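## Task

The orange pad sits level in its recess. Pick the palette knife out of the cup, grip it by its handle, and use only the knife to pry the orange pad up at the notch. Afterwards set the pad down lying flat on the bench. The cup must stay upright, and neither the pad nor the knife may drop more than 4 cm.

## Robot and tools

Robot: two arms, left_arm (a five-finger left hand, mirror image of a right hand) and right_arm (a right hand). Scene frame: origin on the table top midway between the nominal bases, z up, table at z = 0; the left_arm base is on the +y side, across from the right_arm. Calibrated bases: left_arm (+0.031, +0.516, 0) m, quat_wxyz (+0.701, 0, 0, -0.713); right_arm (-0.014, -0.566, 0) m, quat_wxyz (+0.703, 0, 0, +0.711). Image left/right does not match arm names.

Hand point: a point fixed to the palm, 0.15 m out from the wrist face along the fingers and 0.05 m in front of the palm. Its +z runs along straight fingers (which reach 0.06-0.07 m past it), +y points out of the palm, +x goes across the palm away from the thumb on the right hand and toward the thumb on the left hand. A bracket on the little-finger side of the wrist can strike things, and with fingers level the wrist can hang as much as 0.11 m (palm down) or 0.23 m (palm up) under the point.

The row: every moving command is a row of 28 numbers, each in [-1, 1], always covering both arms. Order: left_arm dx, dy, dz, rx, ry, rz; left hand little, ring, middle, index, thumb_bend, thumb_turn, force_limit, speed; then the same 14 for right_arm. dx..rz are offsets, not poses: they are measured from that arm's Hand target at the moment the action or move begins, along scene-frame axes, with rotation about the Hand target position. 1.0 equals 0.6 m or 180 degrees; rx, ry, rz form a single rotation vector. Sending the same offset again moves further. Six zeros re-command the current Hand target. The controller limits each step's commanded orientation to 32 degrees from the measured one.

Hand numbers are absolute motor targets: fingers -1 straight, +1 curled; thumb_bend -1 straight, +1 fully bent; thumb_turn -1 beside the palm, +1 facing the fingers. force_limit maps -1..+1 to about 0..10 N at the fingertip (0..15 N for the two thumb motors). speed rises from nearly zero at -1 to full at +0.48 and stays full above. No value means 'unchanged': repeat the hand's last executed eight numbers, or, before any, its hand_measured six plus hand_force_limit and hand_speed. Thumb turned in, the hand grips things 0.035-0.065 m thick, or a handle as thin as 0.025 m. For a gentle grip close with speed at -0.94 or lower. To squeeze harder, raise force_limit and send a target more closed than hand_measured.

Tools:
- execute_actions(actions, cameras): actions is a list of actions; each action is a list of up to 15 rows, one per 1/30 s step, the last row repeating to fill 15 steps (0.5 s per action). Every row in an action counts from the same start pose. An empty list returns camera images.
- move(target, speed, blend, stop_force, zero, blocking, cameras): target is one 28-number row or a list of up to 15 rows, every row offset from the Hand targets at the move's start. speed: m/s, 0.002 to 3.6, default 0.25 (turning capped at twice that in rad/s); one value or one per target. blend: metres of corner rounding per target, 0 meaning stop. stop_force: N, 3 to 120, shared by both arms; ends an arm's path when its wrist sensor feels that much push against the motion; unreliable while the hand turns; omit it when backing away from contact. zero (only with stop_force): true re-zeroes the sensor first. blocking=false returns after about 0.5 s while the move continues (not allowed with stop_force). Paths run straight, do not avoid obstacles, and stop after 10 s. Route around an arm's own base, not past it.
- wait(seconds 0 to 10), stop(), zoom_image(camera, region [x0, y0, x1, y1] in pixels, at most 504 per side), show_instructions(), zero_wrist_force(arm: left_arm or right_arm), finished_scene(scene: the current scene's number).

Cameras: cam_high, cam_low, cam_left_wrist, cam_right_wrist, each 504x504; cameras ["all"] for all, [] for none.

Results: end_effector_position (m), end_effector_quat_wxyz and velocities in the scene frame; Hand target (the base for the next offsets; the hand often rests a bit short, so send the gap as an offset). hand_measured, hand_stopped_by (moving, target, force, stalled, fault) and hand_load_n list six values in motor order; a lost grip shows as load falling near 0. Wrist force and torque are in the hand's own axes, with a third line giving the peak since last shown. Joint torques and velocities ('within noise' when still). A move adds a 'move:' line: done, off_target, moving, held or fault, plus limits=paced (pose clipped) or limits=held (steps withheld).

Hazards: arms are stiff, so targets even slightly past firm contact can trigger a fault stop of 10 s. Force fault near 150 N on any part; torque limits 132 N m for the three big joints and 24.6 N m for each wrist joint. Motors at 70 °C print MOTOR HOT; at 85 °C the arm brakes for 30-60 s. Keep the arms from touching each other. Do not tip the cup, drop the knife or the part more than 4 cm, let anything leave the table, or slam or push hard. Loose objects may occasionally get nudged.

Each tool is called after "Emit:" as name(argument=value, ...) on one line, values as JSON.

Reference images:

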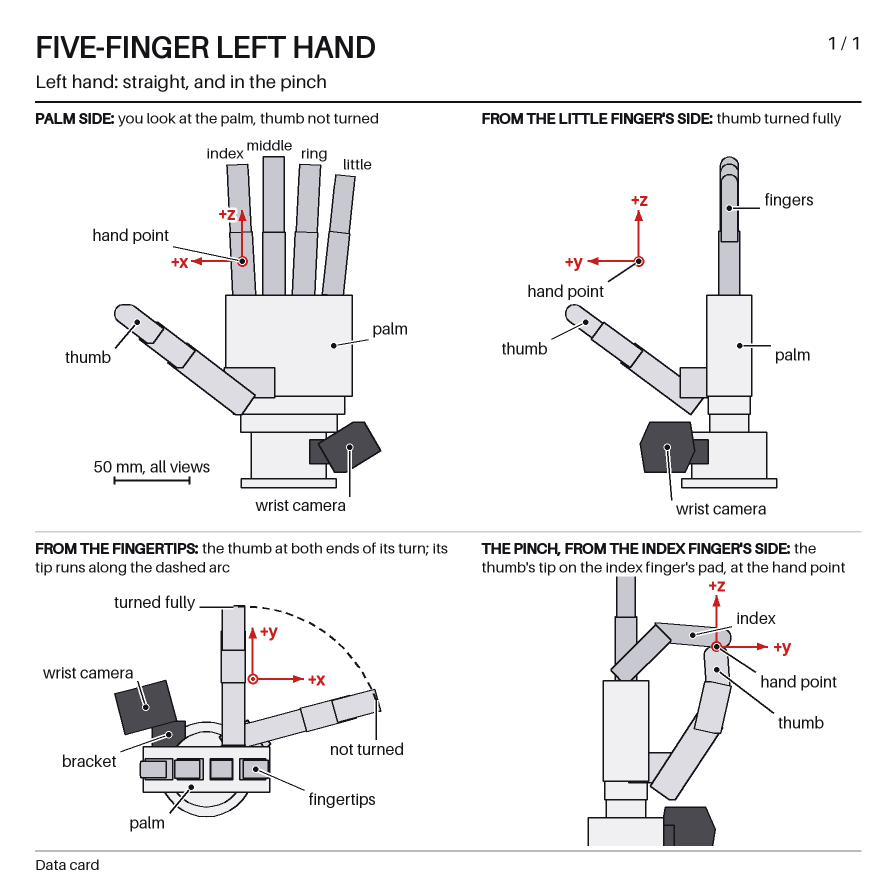

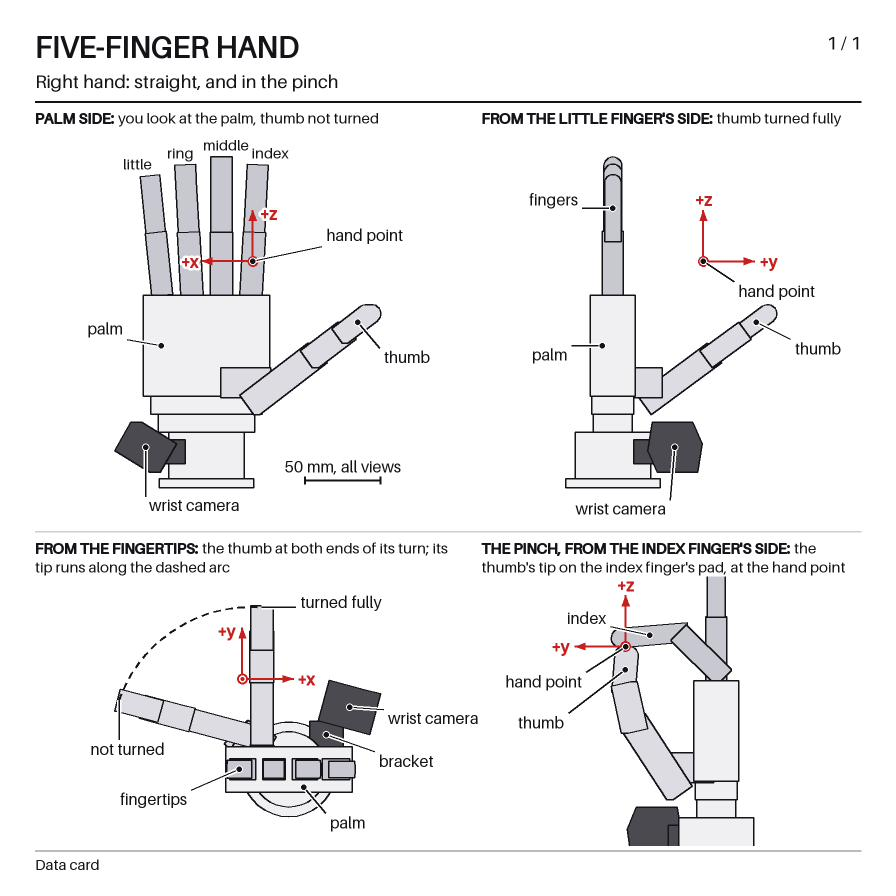

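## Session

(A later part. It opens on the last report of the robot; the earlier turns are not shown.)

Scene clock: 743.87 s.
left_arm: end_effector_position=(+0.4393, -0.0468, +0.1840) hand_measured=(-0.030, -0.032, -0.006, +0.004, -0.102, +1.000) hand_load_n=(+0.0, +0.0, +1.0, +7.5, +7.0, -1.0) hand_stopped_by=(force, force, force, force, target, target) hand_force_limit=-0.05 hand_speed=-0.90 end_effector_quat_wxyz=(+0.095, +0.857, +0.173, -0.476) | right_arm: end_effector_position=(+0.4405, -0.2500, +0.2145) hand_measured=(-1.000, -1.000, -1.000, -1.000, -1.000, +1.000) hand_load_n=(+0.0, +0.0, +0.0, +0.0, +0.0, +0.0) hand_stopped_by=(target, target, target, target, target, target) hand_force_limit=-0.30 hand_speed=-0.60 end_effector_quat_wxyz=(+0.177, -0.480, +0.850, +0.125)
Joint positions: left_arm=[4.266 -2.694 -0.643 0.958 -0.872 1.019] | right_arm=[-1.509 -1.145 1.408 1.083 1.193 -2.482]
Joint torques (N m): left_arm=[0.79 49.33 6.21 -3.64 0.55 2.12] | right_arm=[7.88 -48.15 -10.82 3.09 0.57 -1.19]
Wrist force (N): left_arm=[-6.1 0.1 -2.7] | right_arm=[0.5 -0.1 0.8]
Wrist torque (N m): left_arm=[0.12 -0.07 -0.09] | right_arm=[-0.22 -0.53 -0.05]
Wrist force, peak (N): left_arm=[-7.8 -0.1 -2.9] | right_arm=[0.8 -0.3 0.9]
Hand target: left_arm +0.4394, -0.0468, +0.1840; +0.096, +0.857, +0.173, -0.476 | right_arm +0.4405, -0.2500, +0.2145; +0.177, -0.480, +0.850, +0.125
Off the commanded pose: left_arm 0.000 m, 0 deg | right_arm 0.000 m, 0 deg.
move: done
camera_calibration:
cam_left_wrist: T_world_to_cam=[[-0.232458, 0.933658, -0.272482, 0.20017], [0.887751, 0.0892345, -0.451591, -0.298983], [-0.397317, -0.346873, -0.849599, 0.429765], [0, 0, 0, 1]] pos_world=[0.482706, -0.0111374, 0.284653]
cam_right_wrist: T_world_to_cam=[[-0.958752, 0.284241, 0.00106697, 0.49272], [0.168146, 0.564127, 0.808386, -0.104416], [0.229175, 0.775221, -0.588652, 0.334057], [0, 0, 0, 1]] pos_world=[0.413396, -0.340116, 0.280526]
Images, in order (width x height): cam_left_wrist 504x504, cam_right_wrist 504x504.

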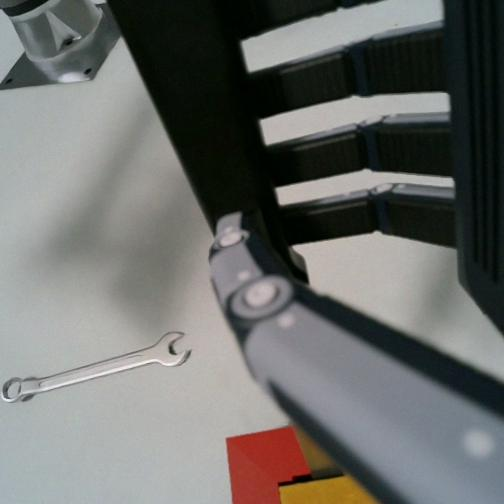

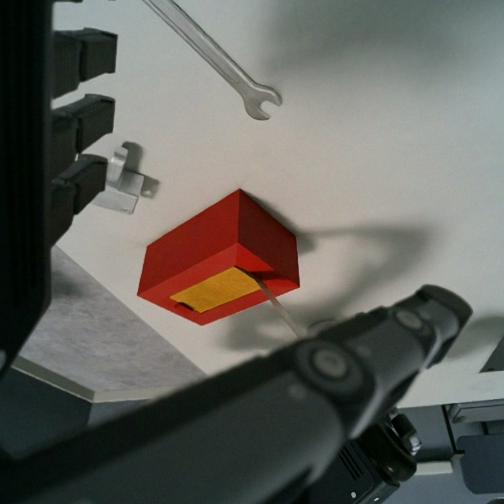

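Emit:
execute_actions(actions=[])

Emit:
zoom_image(camera="cam_low", region=[180, 190, 280, 290])

Emit:
zoom_image(camera="cam_right_wrist", region=[160, 255, 300, 335])

Scene clock: 752.90 s.
left_arm: end_effector_position=(+0.4394, -0.0468, +0.1840) hand_measured=(-0.030, -0.032, -0.006, +0.004, -0.102, +1.000) hand_load_n=(+0.0, +0.0, +1.5, +7.5, +7.0, -2.0) hand_stopped_by=(force, force, force, force, target, target) hand_force_limit=-0.05 hand_speed=-0.90 end_effector_quat_wxyz=(+0.096, +0.857, +0.173, -0.476) | right_arm: end_effector_position=(+0.4405, -0.2500, +0.2145) hand_measured=(-1.000, -1.000, -1.000, -1.000, -1.000, +1.000) hand_load_n=(+0.0, +0.0, +0.0, +0.0, +0.0, +0.0) hand_stopped_by=(target, target, target, target, target, target) hand_force_limit=-0.30 hand_speed=-0.60 end_effector_quat_wxyz=(+0.177, -0.480, +0.850, +0.125)
Joint positions: left_arm=[4.266 -2.694 -0.643 0.957 -0.872 1.019] | right_arm=[-1.509 -1.145 1.408 1.083 1.193 -2.482]
Joint velocities: within noise
Joint torques (N m): left_arm=[13.25 38.65 23.71 -0.2 0.22 1.44] | right_arm=[8.03 -47.31 -10.87 2.93 0.53 -1.16]
Wrist force (N): left_arm=[-9.0 -0.1 -2.4] | right_arm=[0.7 0.0 0.8]
Wrist torque (N m): left_arm=[0.14 -0.12 -0.16] | right_arm=[-0.20 -0.55 -0.04]
Wrist force, peak (N): left_arm=[-9.4 -0.4 -2.6] | right_arm=[0.8 -0.1 0.9]
Hand target: left_arm +0.4394, -0.0468, +0.1840; +0.096, +0.857, +0.173, -0.476 | right_arm +0.4405, -0.2500, +0.2145; +0.177, -0.480, +0.850, +0.125
Off the commanded pose: left_arm 0.000 m, 0 deg | right_arm 0.000 m, 0 deg.
camera_calibration:
cam_left_wrist: T_world_to_cam=[[-0.232522, 0.933591, -0.272655, 0.200272], [0.887641, 0.0891211, -0.45183, -0.298952], [-0.397525, -0.34708, -0.849417, 0.429851], [0, 0, 0, 1]] pos_world=[0.482807, -0.0111368, 0.284653]
cam_right_wrist: T_world_to_cam=[[-0.958752, 0.284241, 0.00106697, 0.49272], [0.168146, 0.564127, 0.808386, -0.104416], [0.229175, 0.775221, -0.588652, 0.334057], [0, 0, 0, 1]] pos_world=[0.413396, -0.340116, 0.280526]

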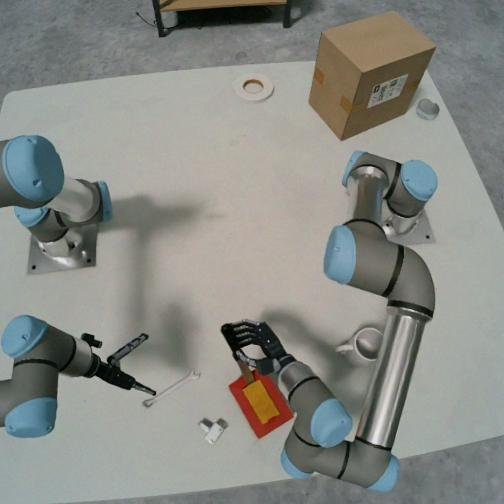

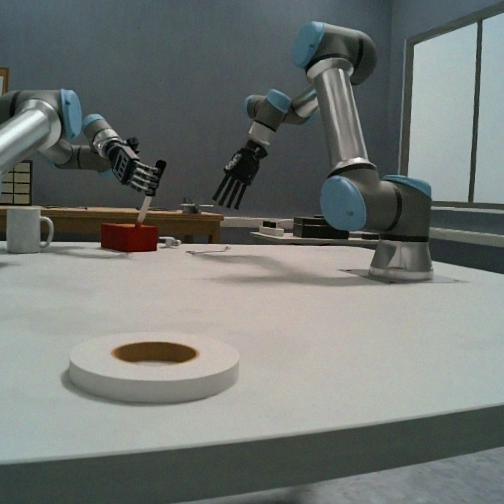

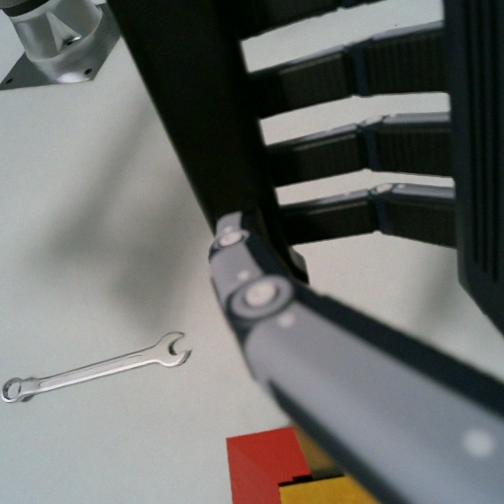

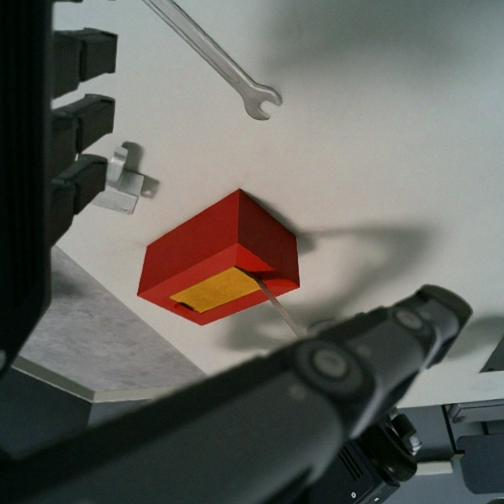

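Scaled by 5.040 from the camera's 504x504 image, which has a finer 720x720 frame.

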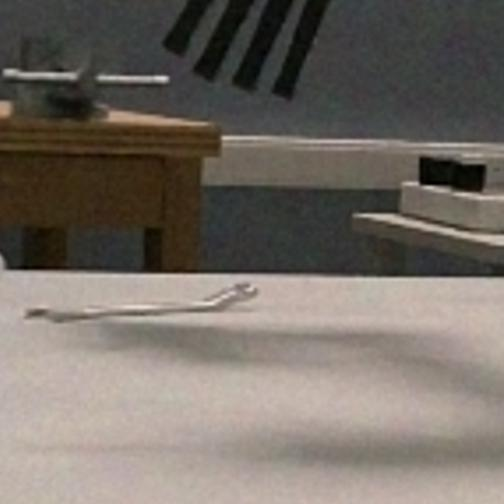

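Scaled by 3.600 from the camera's 504x504 image, which has a finer 720x720 frame.

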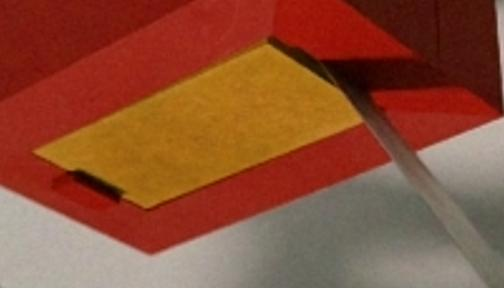

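Emit:
zoom_image(camera="cam_right_wrist", region=[160, 285, 220, 330])

Emit:
zoom_image(camera="cam_high", region=[215, 350, 305, 440])

Emit:
zoom_image(camera="cam_right_wrist", region=[220, 245, 280, 305])

Scaled by 8.400 from the camera's 504x504 image, which has a finer 720x720 frame.

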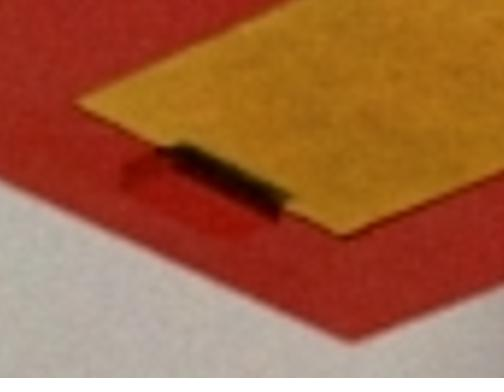

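Scaled by 5.600 from the camera's 504x504 image, which has a finer 720x720 frame.

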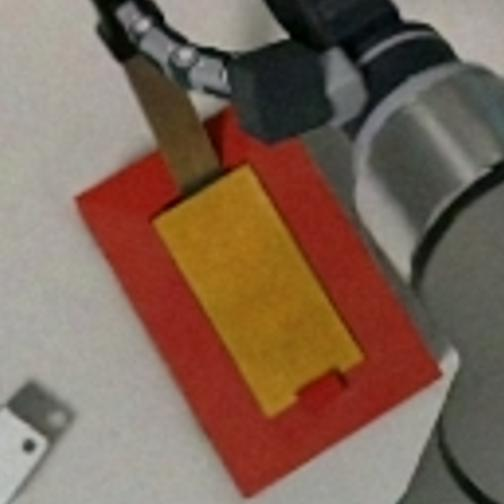

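Scaled by 8.400 from the camera's 504x504 image, which has a finer 720x720 frame.

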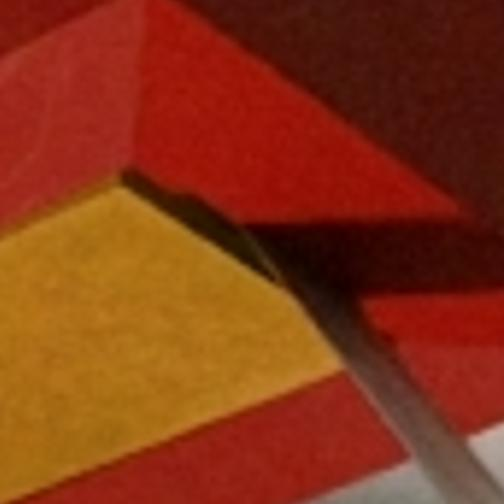

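Emit:
move(target=[-0.02243,-0.00944,-0.01583,0.01724,-0.04096,0,0.3,0.3,0.45,0.45,-0.1,1,-0.05,-0.9,0,0,0,0,0,0,-1,-1,-1,-1,-1,1,-0.3,-0.6], speed=0.02, cameras=["cam_left_wrist", "cam_right_wrist"])

Emit:
zoom_image(camera="cam_left_wrist", region=[270, 404, 370, 504])

Emit:
zoom_image(camera="cam_right_wrist", region=[220, 245, 280, 305])

Scene clock: 769.20 s.
left_arm: end_effector_position=(+0.4259, -0.0525, +0.1745) hand_measured=(-0.030, -0.032, -0.006, +0.004, -0.102, +1.000) hand_load_n=(+0.0, +0.0, +0.5, +8.5, +7.0, -7.0) hand_stopped_by=(force, force, force, force, target, target) hand_force_limit=-0.05 hand_speed=-0.90 end_effector_quat_wxyz=(+0.083, +0.888, +0.179, -0.415) | right_arm: end_effector_position=(+0.4405, -0.2500, +0.2145) hand_measured=(-1.000, -1.000, -1.000, -1.000, -1.000, +1.000) hand_load_n=(+0.0, +0.0, +0.0, +0.0, +0.0, +0.0) hand_stopped_by=(target, target, target, target, target, target) hand_force_limit=-0.30 hand_speed=-0.60 end_effector_quat_wxyz=(+0.177, -0.480, +0.850, +0.125)
Joint positions: left_arm=[4.223 -2.645 -0.664 1.101 -0.924 0.886] | right_arm=[-1.509 -1.145 1.408 1.083 1.193 -2.482]
Joint torques (N m): left_arm=[6.18 42.57 8.26 -1.31 -0.76 1.01] | right_arm=[8.04 -47.69 -11.68 2.94 0.58 -1.17]
Wrist force (N): left_arm=[-18.0 -0.8 -2.1] | right_arm=[0.5 0.0 0.8]
Wrist torque (N m): left_arm=[0.09 -0.24 -0.07] | right_arm=[-0.20 -0.52 -0.05]
Wrist force, peak (N): left_arm=[-18.7 -0.6 -2.1] | right_arm=[0.7 -0.1 1.0]
Hand target: left_arm +0.4259, -0.0524, +0.1745; +0.083, +0.888, +0.179, -0.415 | right_arm +0.4405, -0.2500, +0.2145; +0.177, -0.480, +0.850, +0.125
Off the commanded pose: left_arm 0.000 m, 0 deg | right_arm 0.000 m, 0 deg.
move: done
camera_calibration:
cam_left_wrist: T_world_to_cam=[[-0.198767, 0.947832, -0.249211, 0.182073], [0.938028, 0.110332, -0.328527, -0.332561], [-0.283893, -0.299067, -0.911023, 0.379241], [0, 0, 0, 1]] pos_world=[0.455806, -0.0224639, 0.281617]
cam_right_wrist: T_world_to_cam=[[-0.958752, 0.284241, 0.00106697, 0.49272], [0.168146, 0.564127, 0.808386, -0.104416], [0.229175, 0.775221, -0.588652, 0.334057], [0, 0, 0, 1]] pos_world=[0.413396, -0.340116, 0.280526]
Images, in order (width x height): cam_left_wrist 504x504, cam_right_wrist 504x504.

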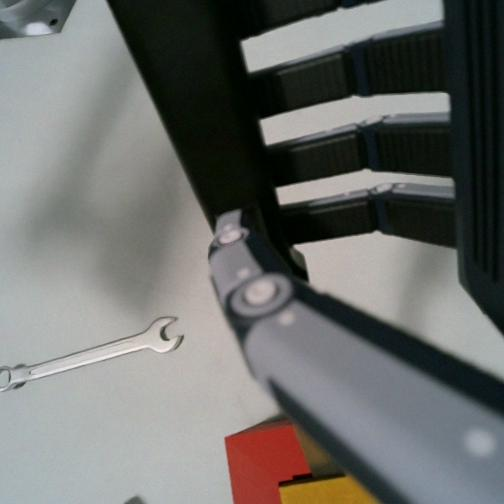

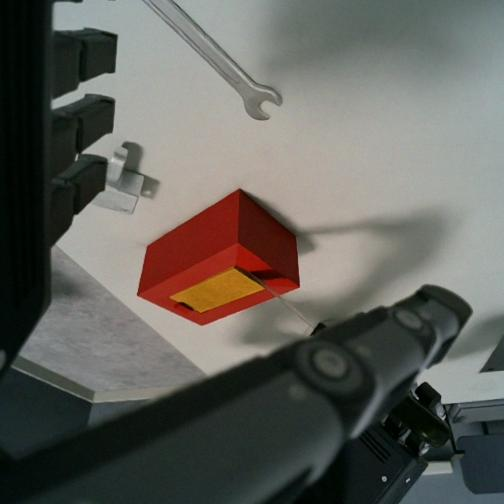

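Scaled by 5.040 from the camera's 504x504 image, which has a finer 720x720 frame.

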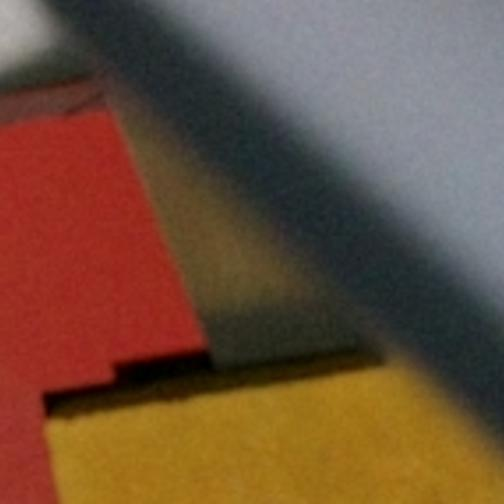

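Scaled by 8.400 from the camera's 504x504 image, which has a finer 720x720 frame.

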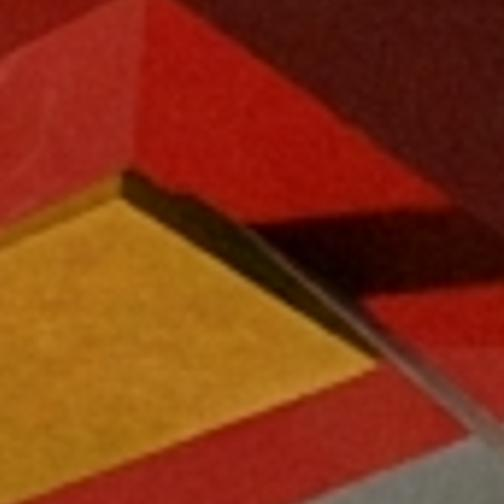

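Emit:
move(target=[-0.00247,-0.00104,0.00319,0,0,0,0.3,0.3,0.45,0.45,-0.1,1,-0.05,-0.9,0,0,0,0,0,0,-1,-1,-1,-1,-1,1,-0.3,-0.6], speed=0.02, cameras=["cam_left_wrist", "cam_right_wrist"])

Emit:
zoom_image(camera="cam_left_wrist", region=[270, 404, 370, 504])

Emit:
zoom_image(camera="cam_right_wrist", region=[220, 245, 280, 305])

Scene clock: 775.53 s.
left_arm: end_effector_position=(+0.4245, -0.0531, +0.1765) hand_measured=(-0.030, -0.032, -0.006, +0.004, -0.102, +1.000) hand_load_n=(+0.0, +0.0, +1.0, +8.5, +7.0, -3.5) hand_stopped_by=(force, force, force, force, target, target) hand_force_limit=-0.05 hand_speed=-0.90 end_effector_quat_wxyz=(+0.083, +0.888, +0.179, -0.415) | right_arm: end_effector_position=(+0.4405, -0.2500, +0.2145) hand_measured=(-1.000, -1.000, -1.000, -1.000, -1.000, +1.000) hand_load_n=(+0.0, +0.0, +0.5, +0.0, +0.0, -0.5) hand_stopped_by=(target, target, target, target, target, target) hand_force_limit=-0.30 hand_speed=-0.60 end_effector_quat_wxyz=(+0.177, -0.480, +0.850, +0.125)
Joint positions: left_arm=[4.221 -2.642 -0.666 1.101 -0.923 0.884] | right_arm=[-1.509 -1.145 1.408 1.083 1.193 -2.482]
Joint torques (N m): left_arm=[-7.6 56.86 8.31 -3.13 1.54 -2.33] | right_arm=[6.79 -48.42 -11.47 3.11 0.49 -1.26]
Wrist force (N): left_arm=[-7.2 -0.3 -0.1] | right_arm=[0.5 0.1 0.8]
Wrist torque (N m): left_arm=[0.09 -0.07 -0.08] | right_arm=[-0.18 -0.52 -0.04]
Wrist force, peak (N): left_arm=[-18.3 -0.7 -2.0] | right_arm=[0.6 -0.2 1.2]
Hand target: left_arm +0.4245, -0.0531, +0.1765; +0.083, +0.888, +0.179, -0.415 | right_arm +0.4405, -0.2500, +0.2145; +0.177, -0.480, +0.850, +0.125
Off the commanded pose: left_arm 0.000 m, 0 deg | right_arm 0.000 m, 0 deg.
move: done
camera_calibration:
cam_left_wrist: T_world_to_cam=[[-0.198906, 0.947769, -0.249339, 0.182935], [0.93794, 0.11035, -0.328772, -0.330448], [-0.284085, -0.29926, -0.9109, 0.380444], [0, 0, 0, 1]] pos_world=[0.454406, -0.0230637, 0.283517]
cam_right_wrist: T_world_to_cam=[[-0.958752, 0.284241, 0.00106697, 0.49272], [0.168146, 0.564127, 0.808386, -0.104416], [0.229175, 0.775221, -0.588652, 0.334057], [0, 0, 0, 1]] pos_world=[0.413396, -0.340116, 0.280526]
Images, in order (width x height): cam_left_wrist 504x504, cam_right_wrist 504x504.

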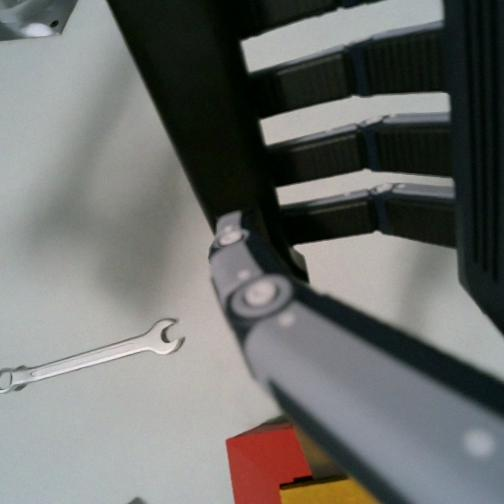

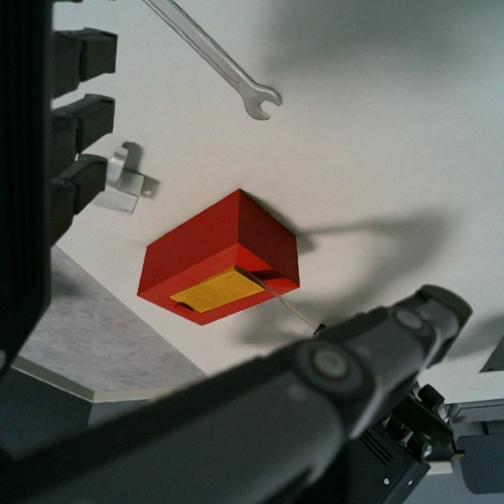

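Scaled by 5.040 from the camera's 504x504 image, which has a finer 720x720 frame.

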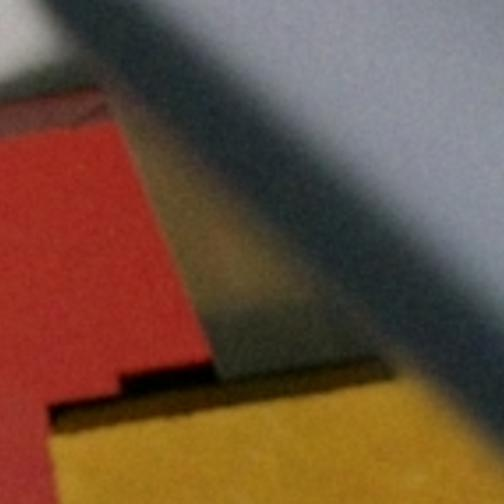

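Scaled by 8.400 from the camera's 504x504 image, which has a finer 720x720 frame.

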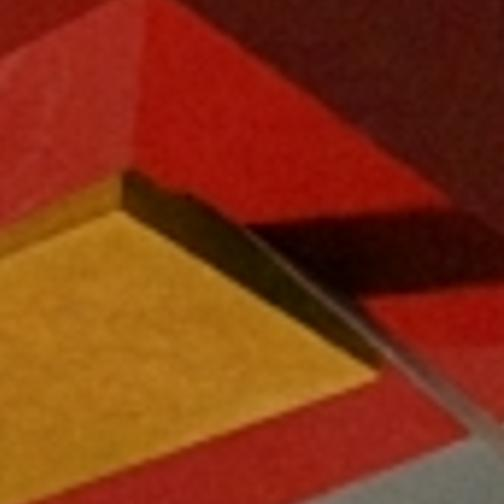

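Emit:
move(target=[[-0.01315,-0.00554,-0.01212,0.01078,-0.0256,0,0.3,0.3,0.45,0.45,-0.1,1,-0.05,-0.9,0,0,0,0,0,0,-1,-1,-1,-1,-1,1,-0.3,-0.6],[-0.02519,-0.01061,-0.02533,0.02156,-0.0512,0,0.3,0.3,0.45,0.45,-0.1,1,-0.05,-0.9,0,0,0,0,0,0,-1,-1,-1,-1,-1,1,-0.3,-0.6]], speed=0.02, blend=0.002, cameras=["cam_left_wrist", "cam_right_wrist"])

Emit:
zoom_image(camera="cam_left_wrist", region=[270, 404, 370, 504])

Emit:
zoom_image(camera="cam_right_wrist", region=[220, 245, 280, 305])

Scene clock: 790.20 s.
left_arm: end_effector_position=(+0.4093, -0.0594, +0.1612) hand_measured=(-0.030, -0.032, -0.006, +0.004, -0.102, +1.000) hand_load_n=(+0.0, +0.0, +2.0, +7.0, +7.0, -2.0) hand_stopped_by=(force, force, force, force, target, target) hand_force_limit=-0.05 hand_speed=-0.90 end_effector_quat_wxyz=(+0.067, +0.921, +0.186, -0.336) | right_arm: end_effector_position=(+0.4405, -0.2500, +0.2145) hand_measured=(-1.000, -1.000, -1.000, -1.000, -1.000, +1.000) hand_load_n=(+0.0, +0.0, +0.5, +0.0, +0.0, +0.0) hand_stopped_by=(target, target, target, target, target, target) hand_force_limit=-0.30 hand_speed=-0.60 end_effector_quat_wxyz=(+0.177, -0.480, +0.850, +0.125)
Joint positions: left_arm=[4.159 -2.58 -0.713 1.276 -1.012 0.732] | right_arm=[-1.509 -1.145 1.408 1.083 1.193 -2.482]
Joint torques (N m): left_arm=[2.64 52.03 14.45 -4.48 2.65 2.04] | right_arm=[6.73 -48.33 -11.3 2.92 0.49 -1.01]
Wrist force (N): left_arm=[-0.2 1.0 -0.1] | right_arm=[0.4 -0.2 0.7]
Wrist torque (N m): left_arm=[0.24 0.03 -0.07] | right_arm=[-0.22 -0.50 -0.06]
Wrist force, peak (N): left_arm=[-12.3 -0.6 -0.5] | right_arm=[0.6 0.0 1.1]
Hand target: left_arm +0.4093, -0.0594, +0.1613; +0.067, +0.921, +0.186, -0.336 | right_arm +0.4405, -0.2500, +0.2145; +0.177, -0.480, +0.850, +0.125
Off the commanded pose: left_arm 0.000 m, 0 deg | right_arm 0.000 m, 0 deg.
move: done
camera_calibration:
cam_left_wrist: T_world_to_cam=[[-0.16156, 0.963523, -0.213357, 0.162033], [0.977892, 0.12722, -0.165962, -0.362161], [-0.132765, -0.235452, -0.962775, 0.310661], [0, 0, 0, 1]] pos_world=[0.421577, -0.0369027, 0.273562]
cam_right_wrist: T_world_to_cam=[[-0.958752, 0.284241, 0.00106697, 0.49272], [0.168146, 0.564127, 0.808386, -0.104416], [0.229175, 0.775221, -0.588652, 0.334057], [0, 0, 0, 1]] pos_world=[0.413396, -0.340116, 0.280526]
Images, in order (width x height): cam_left_wrist 504x504, cam_right_wrist 504x504.

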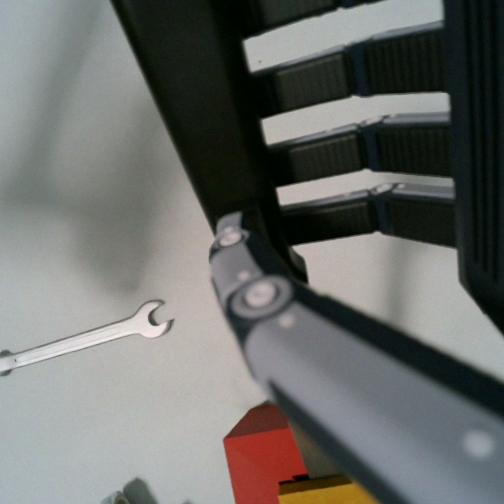

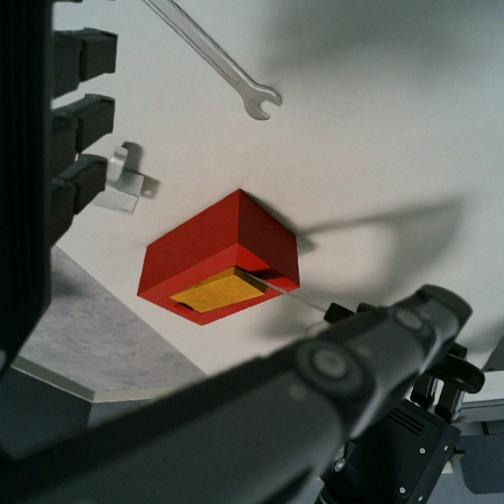

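Scaled by 5.040 from the camera's 504x504 image, which has a finer 720x720 frame.

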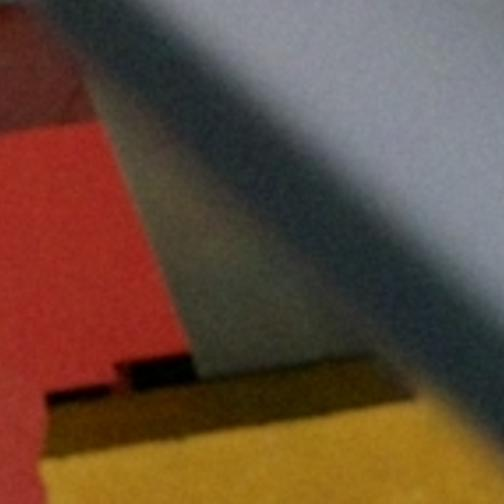

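Scaled by 8.400 from the camera's 504x504 image, which has a finer 720x720 frame.

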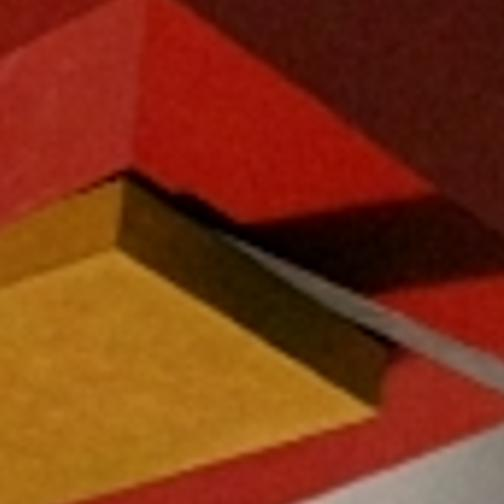

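Emit:
move(target=[[-0.01105,-0.00465,-0.01437,0.01078,-0.0256,0,0.3,0.3,0.45,0.45,-0.1,1,-0.05,-0.9,0,0,0,0,0,0,-1,-1,-1,-1,-1,1,-0.3,-0.6],[-0.01882,-0.00792,-0.031,0.02156,-0.0512,0,0.3,0.3,0.45,0.45,-0.1,1,-0.05,-0.9,0,0,0,0,0,0,-1,-1,-1,-1,-1,1,-0.3,-0.6]], speed=0.025, blend=0.002, cameras=["cam_left_wrist", "cam_right_wrist"])

Emit:
zoom_image(camera="cam_left_wrist", region=[270, 404, 370, 504])

Emit:
zoom_image(camera="cam_right_wrist", region=[220, 245, 280, 305])

Scene clock: 802.97 s.
left_arm: end_effector_position=(+0.3980, -0.0642, +0.1426) hand_measured=(-0.030, -0.032, -0.006, +0.004, -0.102, +1.000) hand_load_n=(+0.0, +0.0, +1.5, +8.0, +7.0, -1.5) hand_stopped_by=(force, force, force, force, target, target) hand_force_limit=-0.05 hand_speed=-0.90 end_effector_quat_wxyz=(+0.051, +0.947, +0.191, -0.254) end_effector_velocity=(-0.001, +0.000, +0.001) end_effector_angular_velocity=(-0.001, +0.006, +0.001) | right_arm: end_effector_position=(+0.4405, -0.2500, +0.2145) hand_measured=(-1.000, -1.000, -1.000, -1.000, -1.000, +1.000) hand_load_n=(+0.0, +0.0, +0.0, +0.0, -0.5, +0.0) hand_stopped_by=(target, target, target, target, target, target) hand_force_limit=-0.30 hand_speed=-0.60 end_effector_quat_wxyz=(+0.177, -0.480, +0.850, +0.125)
Joint positions: left_arm=[4.093 -2.527 -0.772 1.439 -1.126 0.602] | right_arm=[-1.509 -1.145 1.408 1.083 1.193 -2.482]
Joint velocities: left_arm=[0 0 0.001 -0.005 0.005 0] | right_arm=[within noise]
Joint torques (N m): left_arm=[7.9 49.6 18.24 -4.38 2.38 1.78] | right_arm=[6.09 -48.1 -12.9 3.28 0.55 -1.12]
Wrist force (N): left_arm=[-0.5 1.0 0.4] | right_arm=[0.6 0.0 0.7]
Wrist torque (N m): left_arm=[0.20 0.00 -0.06] | right_arm=[-0.19 -0.53 -0.04]
Wrist force, peak (N): left_arm=[-1.2 0.9 0.5] | right_arm=[0.7 0.0 1.1]
Hand target: left_arm +0.3981, -0.0642, +0.1427; +0.051, +0.947, +0.191, -0.255 | right_arm +0.4405, -0.2500, +0.2145; +0.177, -0.480, +0.850, +0.125
Off the commanded pose: left_arm 0.000 m, 0 deg | right_arm 0.000 m, 0 deg.
move: done
camera_calibration:
cam_left_wrist: T_world_to_cam=[[-0.130502, 0.976577, -0.171073, 0.143241], [0.991152, 0.132725, 0.00156812, -0.382398], [0.024237, -0.169355, -0.985257, 0.235113], [0, 0, 0, 1]] pos_world=[0.39201, -0.0493149, 0.256751]
cam_right_wrist: T_world_to_cam=[[-0.958752, 0.284241, 0.00106697, 0.49272], [0.168146, 0.564127, 0.808386, -0.104416], [0.229175, 0.775221, -0.588652, 0.334057], [0, 0, 0, 1]] pos_world=[0.413396, -0.340116, 0.280526]
Images, in order (width x height): cam_left_wrist 504x504, cam_right_wrist 504x504.

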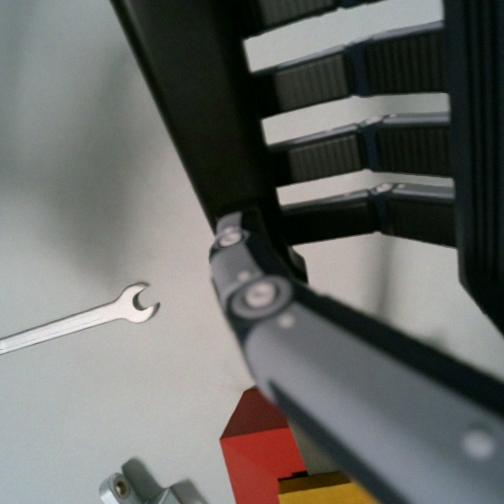

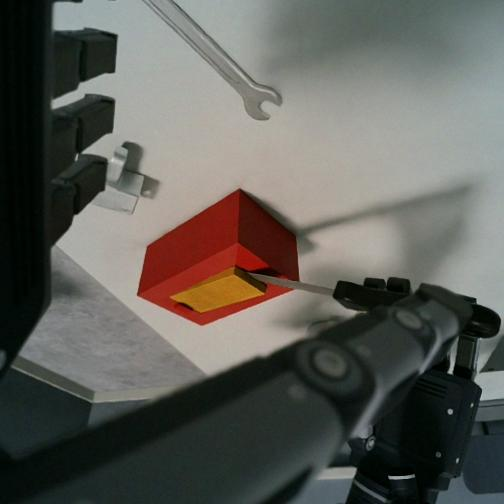

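Scaled by 5.040 from the camera's 504x504 image, which has a finer 720x720 frame.

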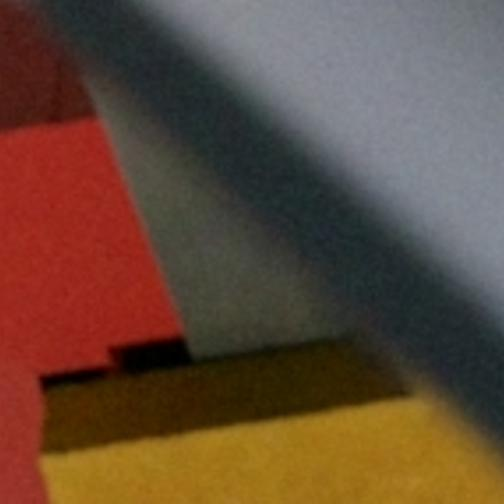

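Scaled by 8.400 from the camera's 504x504 image, which has a finer 720x720 frame.

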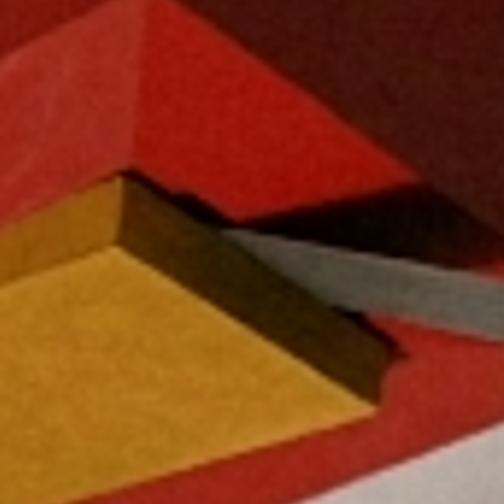

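Emit:
move(target=[[-0.00638,-0.00268,-0.0171,0.01078,-0.0256,0,0.3,0.3,0.45,0.45,-0.1,1,-0.05,-0.9,0,0,0,0,0,0,-1,-1,-1,-1,-1,1,-0.3,-0.6],[-0.00982,-0.00413,-0.03512,0.02156,-0.0512,0,0.3,0.3,0.45,0.45,-0.1,1,-0.05,-0.9,0,0,0,0,0,0,-1,-1,-1,-1,-1,1,-0.3,-0.6]], speed=0.025, blend=0.002, cameras=["cam_left_wrist", "cam_right_wrist"])

Emit:
zoom_image(camera="cam_right_wrist", region=[150, 245, 300, 335])

Emit:
zoom_image(camera="cam_right_wrist", region=[220, 245, 280, 305])

Scene clock: 812.30 s.
left_arm: end_effector_position=(+0.3921, -0.0667, +0.1215) hand_measured=(-0.030, -0.032, -0.006, +0.004, -0.102, +1.000) hand_load_n=(+0.0, +0.0, +2.0, +7.5, +7.0, -2.0) hand_stopped_by=(force, force, force, force, target, target) hand_force_limit=-0.05 hand_speed=-0.90 end_effector_quat_wxyz=(+0.034, +0.965, +0.195, -0.171) end_effector_velocity=(-0.001, +0.000, +0.000) end_effector_angular_velocity=(-0.001, +0.007, +0.001) | right_arm: end_effector_position=(+0.4405, -0.2500, +0.2145) hand_measured=(-1.000, -1.000, -1.000, -1.000, -1.000, +1.000) hand_load_n=(+0.0, +0.0, +0.0, +0.0, +0.0, +0.0) hand_stopped_by=(target, target, target, target, target, target) hand_force_limit=-0.30 hand_speed=-0.60 end_effector_quat_wxyz=(+0.177, -0.480, +0.850, +0.125)
Joint positions: left_arm=[4.026 -2.487 -0.835 1.586 -1.26 0.495] | right_arm=[-1.509 -1.145 1.408 1.083 1.193 -2.482]
Joint velocities: left_arm=[0 0 0 -0.004 0.005 0] | right_arm=[within noise]
Joint torques (N m): left_arm=[8.28 51.86 17.39 -4.73 2.53 1.37] | right_arm=[6.52 -48.29 -14.66 2.98 0.46 -1.05]
Wrist force (N): left_arm=[-0.4 0.6 0.2] | right_arm=[0.5 -0.1 0.7]
Wrist torque (N m): left_arm=[0.16 0.00 -0.01] | right_arm=[-0.21 -0.52 -0.05]
Wrist force, peak (N): left_arm=[-0.8 1.0 0.7] | right_arm=[0.8 -0.1 0.9]
Hand target: left_arm +0.3922, -0.0667, +0.1216; +0.034, +0.965, +0.195, -0.171 | right_arm +0.4405, -0.2500, +0.2145; +0.177, -0.480, +0.850, +0.125
Off the commanded pose: left_arm 0.000 m, 0 deg | right_arm 0.000 m, 0 deg.
move: done
camera_calibration:
cam_left_wrist: T_world_to_cam=[[-0.106705, 0.986579, -0.123599, 0.126856], [0.977395, 0.126898, 0.169103, -0.3915], [0.182518, -0.102761, -0.977818, 0.155461], [0, 0, 0, 1]] pos_world=[0.367812, -0.0594978, 0.233896]
cam_right_wrist: T_world_to_cam=[[-0.958752, 0.284241, 0.00106697, 0.49272], [0.168146, 0.564127, 0.808386, -0.104416], [0.229175, 0.775221, -0.588652, 0.334057], [0, 0, 0, 1]] pos_world=[0.413396, -0.340116, 0.280526]
Images, in order (width x height): cam_left_wrist 504x504, cam_right_wrist 504x504.

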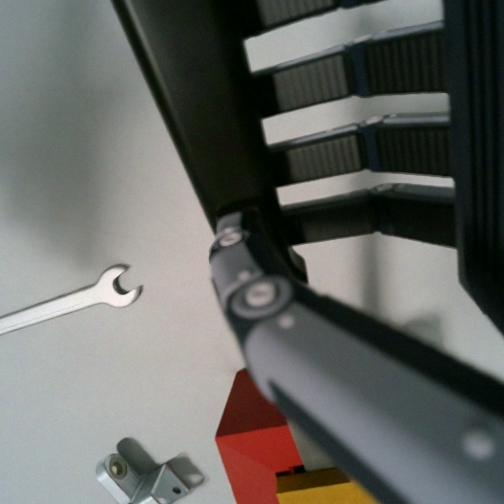

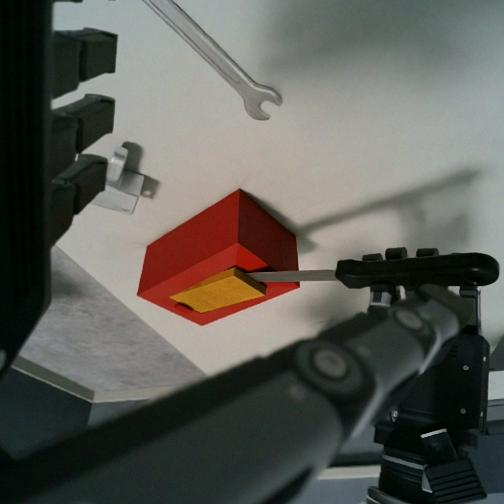

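Scaled by 3.360 from the camera's 504x504 image, which has a finer 720x720 frame.

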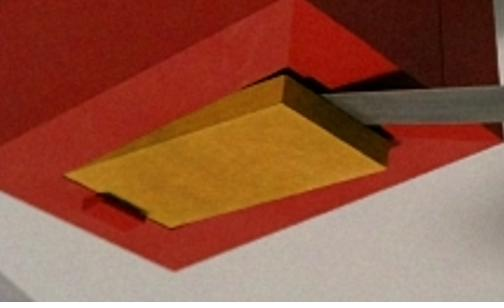

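Scaled by 8.400 from the camera's 504x504 image, which has a finer 720x720 frame.

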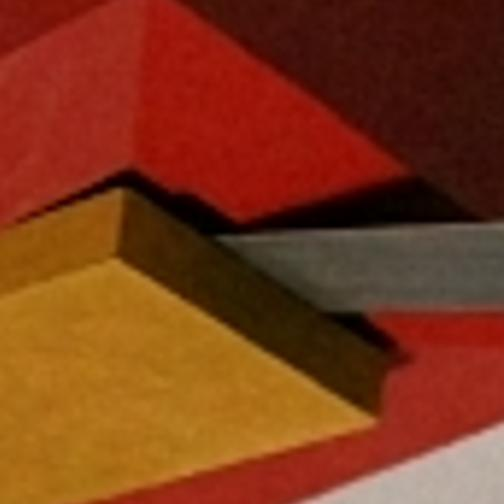

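Emit:
move(target=[[0.00089,0.00038,-0.0215,0.01293,-0.03072,0,0.3,0.3,0.45,0.45,-0.1,1,-0.05,-0.9,0,0,0,0,0,0,-1,-1,-1,-1,-1,1,-0.3,-0.6],[0.0041,0.00173,-0.04267,0.02587,-0.06145,0,0.3,0.3,0.45,0.45,-0.1,1,-0.05,-0.9,0,0,0,0,0,0,-1,-1,-1,-1,-1,1,-0.3,-0.6]], speed=0.025, blend=0.002, cameras=["cam_left_wrist", "cam_right_wrist"])

Emit:
zoom_image(camera="cam_right_wrist", region=[150, 245, 300, 335])

Emit:
zoom_image(camera="cam_right_wrist", region=[220, 245, 280, 305])

Scene clock: 822.83 s.
left_arm: end_effector_position=(+0.3946, -0.0656, +0.0959) hand_measured=(-0.030, -0.032, -0.006, +0.004, -0.102, +1.000) hand_load_n=(+0.0, +0.0, +2.0, +7.0, +6.5, -2.0) hand_stopped_by=(force, force, force, force, target, target) hand_force_limit=-0.05 hand_speed=-0.90 end_effector_quat_wxyz=(+0.013, +0.978, +0.197, -0.069) | right_arm: end_effector_position=(+0.4405, -0.2500, +0.2145) hand_measured=(-1.000, -1.000, -1.000, -1.000, -1.000, +1.000) hand_load_n=(+0.0, +0.0, +0.0, +0.0, -0.5, +0.0) hand_stopped_by=(target, target, target, target, target, target) hand_force_limit=-0.30 hand_speed=-0.60 end_effector_quat_wxyz=(+0.177, -0.480, +0.850, +0.125)
Joint positions: left_arm=[3.953 -2.462 -0.903 1.739 -1.441 0.4] | right_arm=[-1.509 -1.145 1.408 1.083 1.193 -2.482]
Joint torques (N m): left_arm=[5.12 57.97 18.06 -4.21 1.94 -0.03] | right_arm=[5.8 -47.62 -14.27 3.12 0.5 -0.92]
Wrist force (N): left_arm=[-0.1 0.7 0.5] | right_arm=[0.6 0.0 0.8]
Wrist torque (N m): left_arm=[0.16 -0.03 0.00] | right_arm=[-0.20 -0.53 -0.04]
Wrist force, peak (N): left_arm=[-0.5 1.0 0.7] | right_arm=[0.8 -0.2 1.0]
Hand target: left_arm +0.3946, -0.0656, +0.0960; +0.013, +0.978, +0.197, -0.069 | right_arm +0.4405, -0.2500, +0.2145; +0.177, -0.480, +0.850, +0.125
Off the commanded pose: left_arm 0.000 m, 0 deg | right_arm 0.000 m, 0 deg.
move: done
camera_calibration:
cam_left_wrist: T_world_to_cam=[[-0.0887428, 0.994137, -0.0617758, 0.110414], [0.925836, 0.105202, 0.362988, -0.389449], [0.367359, -0.0249816, -0.929744, 0.0576764], [0, 0, 0, 1]] pos_world=[0.349176, -0.0673552, 0.201811]
cam_right_wrist: T_world_to_cam=[[-0.958752, 0.284241, 0.00106697, 0.49272], [0.168146, 0.564127, 0.808386, -0.104416], [0.229175, 0.775221, -0.588652, 0.334057], [0, 0, 0, 1]] pos_world=[0.413396, -0.340116, 0.280526]
Images, in order (width x height): cam_left_wrist 504x504, cam_right_wrist 504x504.

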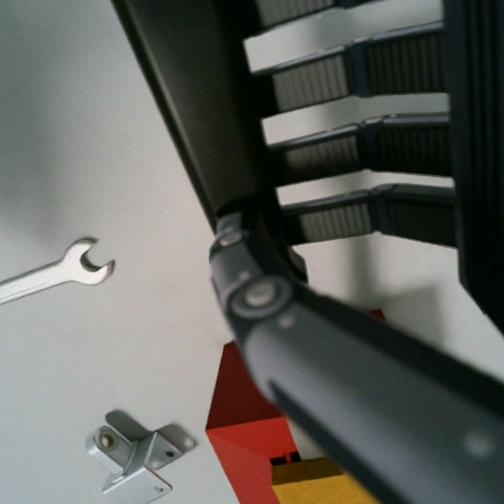

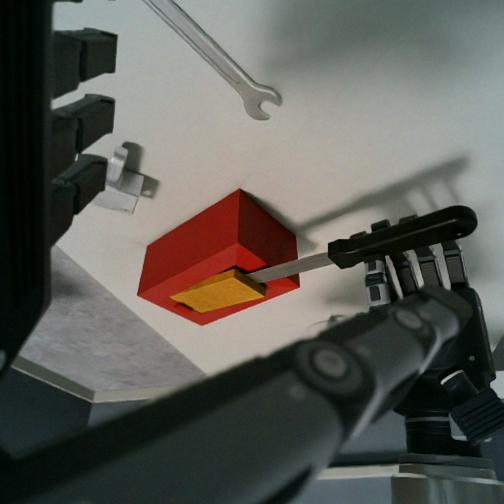

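Scaled by 3.360 from the camera's 504x504 image, which has a finer 720x720 frame.

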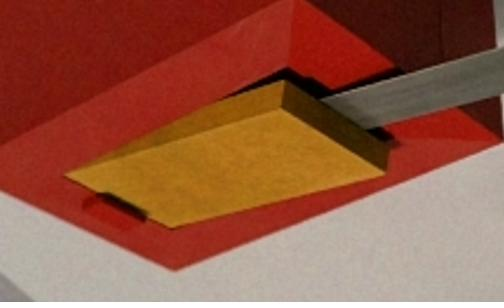

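Scaled by 8.400 from the camera's 504x504 image, which has a finer 720x720 frame.

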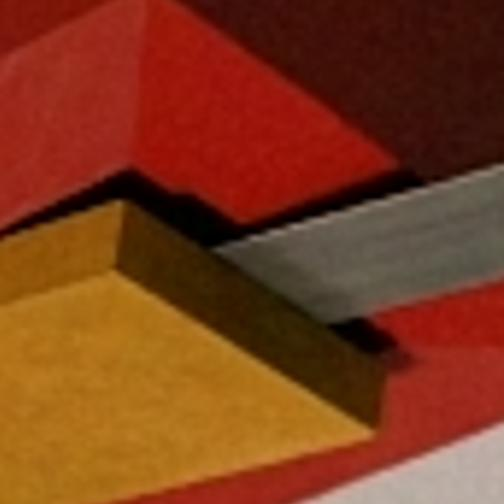

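Emit:
move(target=[0.01397,0.0046,-0.0125,0.00862,-0.02048,0,0.3,0.3,0.45,0.45,-0.1,1,-0.05,-0.9,0,0,0,0,0,0,-1,-1,-1,-1,-1,1,-0.3,-0.6], speed=0.025, cameras=["cam_right_wrist"])

Emit:
zoom_image(camera="cam_right_wrist", region=[150, 245, 300, 335])

Scene clock: 834.67 s.
left_arm: end_effector_position=(+0.4030, -0.0629, +0.0884) hand_measured=(-0.030, -0.032, -0.006, +0.004, -0.102, +1.000) hand_load_n=(+0.0, +0.0, +1.5, +7.5, +7.0, -1.5) hand_stopped_by=(force, force, force, force, target, target) hand_force_limit=-0.05 hand_speed=-0.90 end_effector_quat_wxyz=(+0.006, +0.980, +0.198, -0.035) end_effector_velocity=(-0.001, -0.001, +0.000) end_effector_angular_velocity=(-0.003, +0.004, +0.000) | right_arm: end_effector_position=(+0.4405, -0.2500, +0.2145) hand_measured=(-1.000, -1.000, -1.000, -1.000, -1.000, +1.000) hand_load_n=(+0.0, +0.0, +0.0, +0.0, +0.0, -0.5) hand_stopped_by=(target, target, target, target, target, target) hand_force_limit=-0.30 hand_speed=-0.60 end_effector_quat_wxyz=(+0.177, -0.480, +0.850, +0.125)
Joint positions: left_arm=[3.94 -2.463 -0.914 1.779 -1.505 0.383] | right_arm=[-1.509 -1.145 1.408 1.083 1.193 -2.482]
Joint velocities: left_arm=[0 0 0 -0.002 0.005 0] | right_arm=[within noise]
Joint torques (N m): left_arm=[-2.58 41.57 11.49 -4.06 2.3 -1.06] | right_arm=[5.18 -47.76 -12.78 3.03 0.68 -0.74]
Wrist force (N): left_arm=[-0.5 0.9 0.5] | right_arm=[0.6 -0.1 0.7]
Wrist torque (N m): left_arm=[0.21 -0.06 -0.01] | right_arm=[-0.22 -0.54 -0.04]
Wrist force, peak (N): left_arm=[-0.5 1.0 1.0] | right_arm=[0.7 -0.2 1.0]
Hand target: left_arm +0.4030, -0.0629, +0.0885; +0.006, +0.980, +0.198, -0.035 | right_arm +0.4405, -0.2500, +0.2145; +0.177, -0.480, +0.850, +0.125
Off the commanded pose: left_arm 0.000 m, 0 deg | right_arm 0.000 m, 0 deg.
move: done
camera_calibration:
cam_right_wrist: T_world_to_cam=[[-0.958752, 0.284241, 0.00106697, 0.49272], [0.168146, 0.564127, 0.808386, -0.104416], [0.229175, 0.775221, -0.588652, 0.334057], [0, 0, 0, 1]] pos_world=[0.413396, -0.340116, 0.280526]
Images, in order (width x height): cam_right_wrist 504x504.

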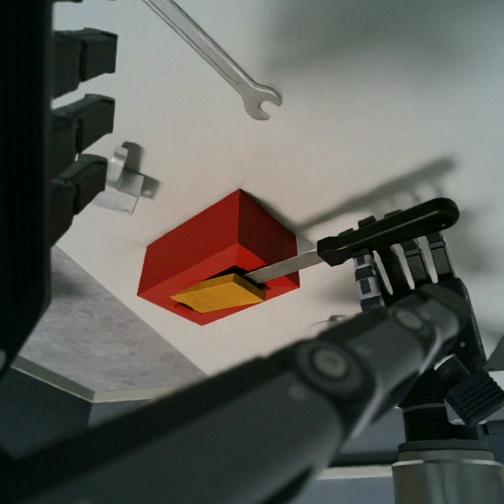

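Scaled by 3.360 from the camera's 504x504 image, which has a finer 720x720 frame.

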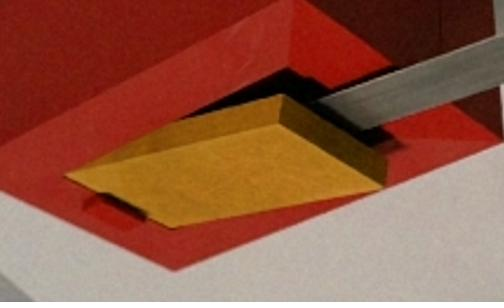

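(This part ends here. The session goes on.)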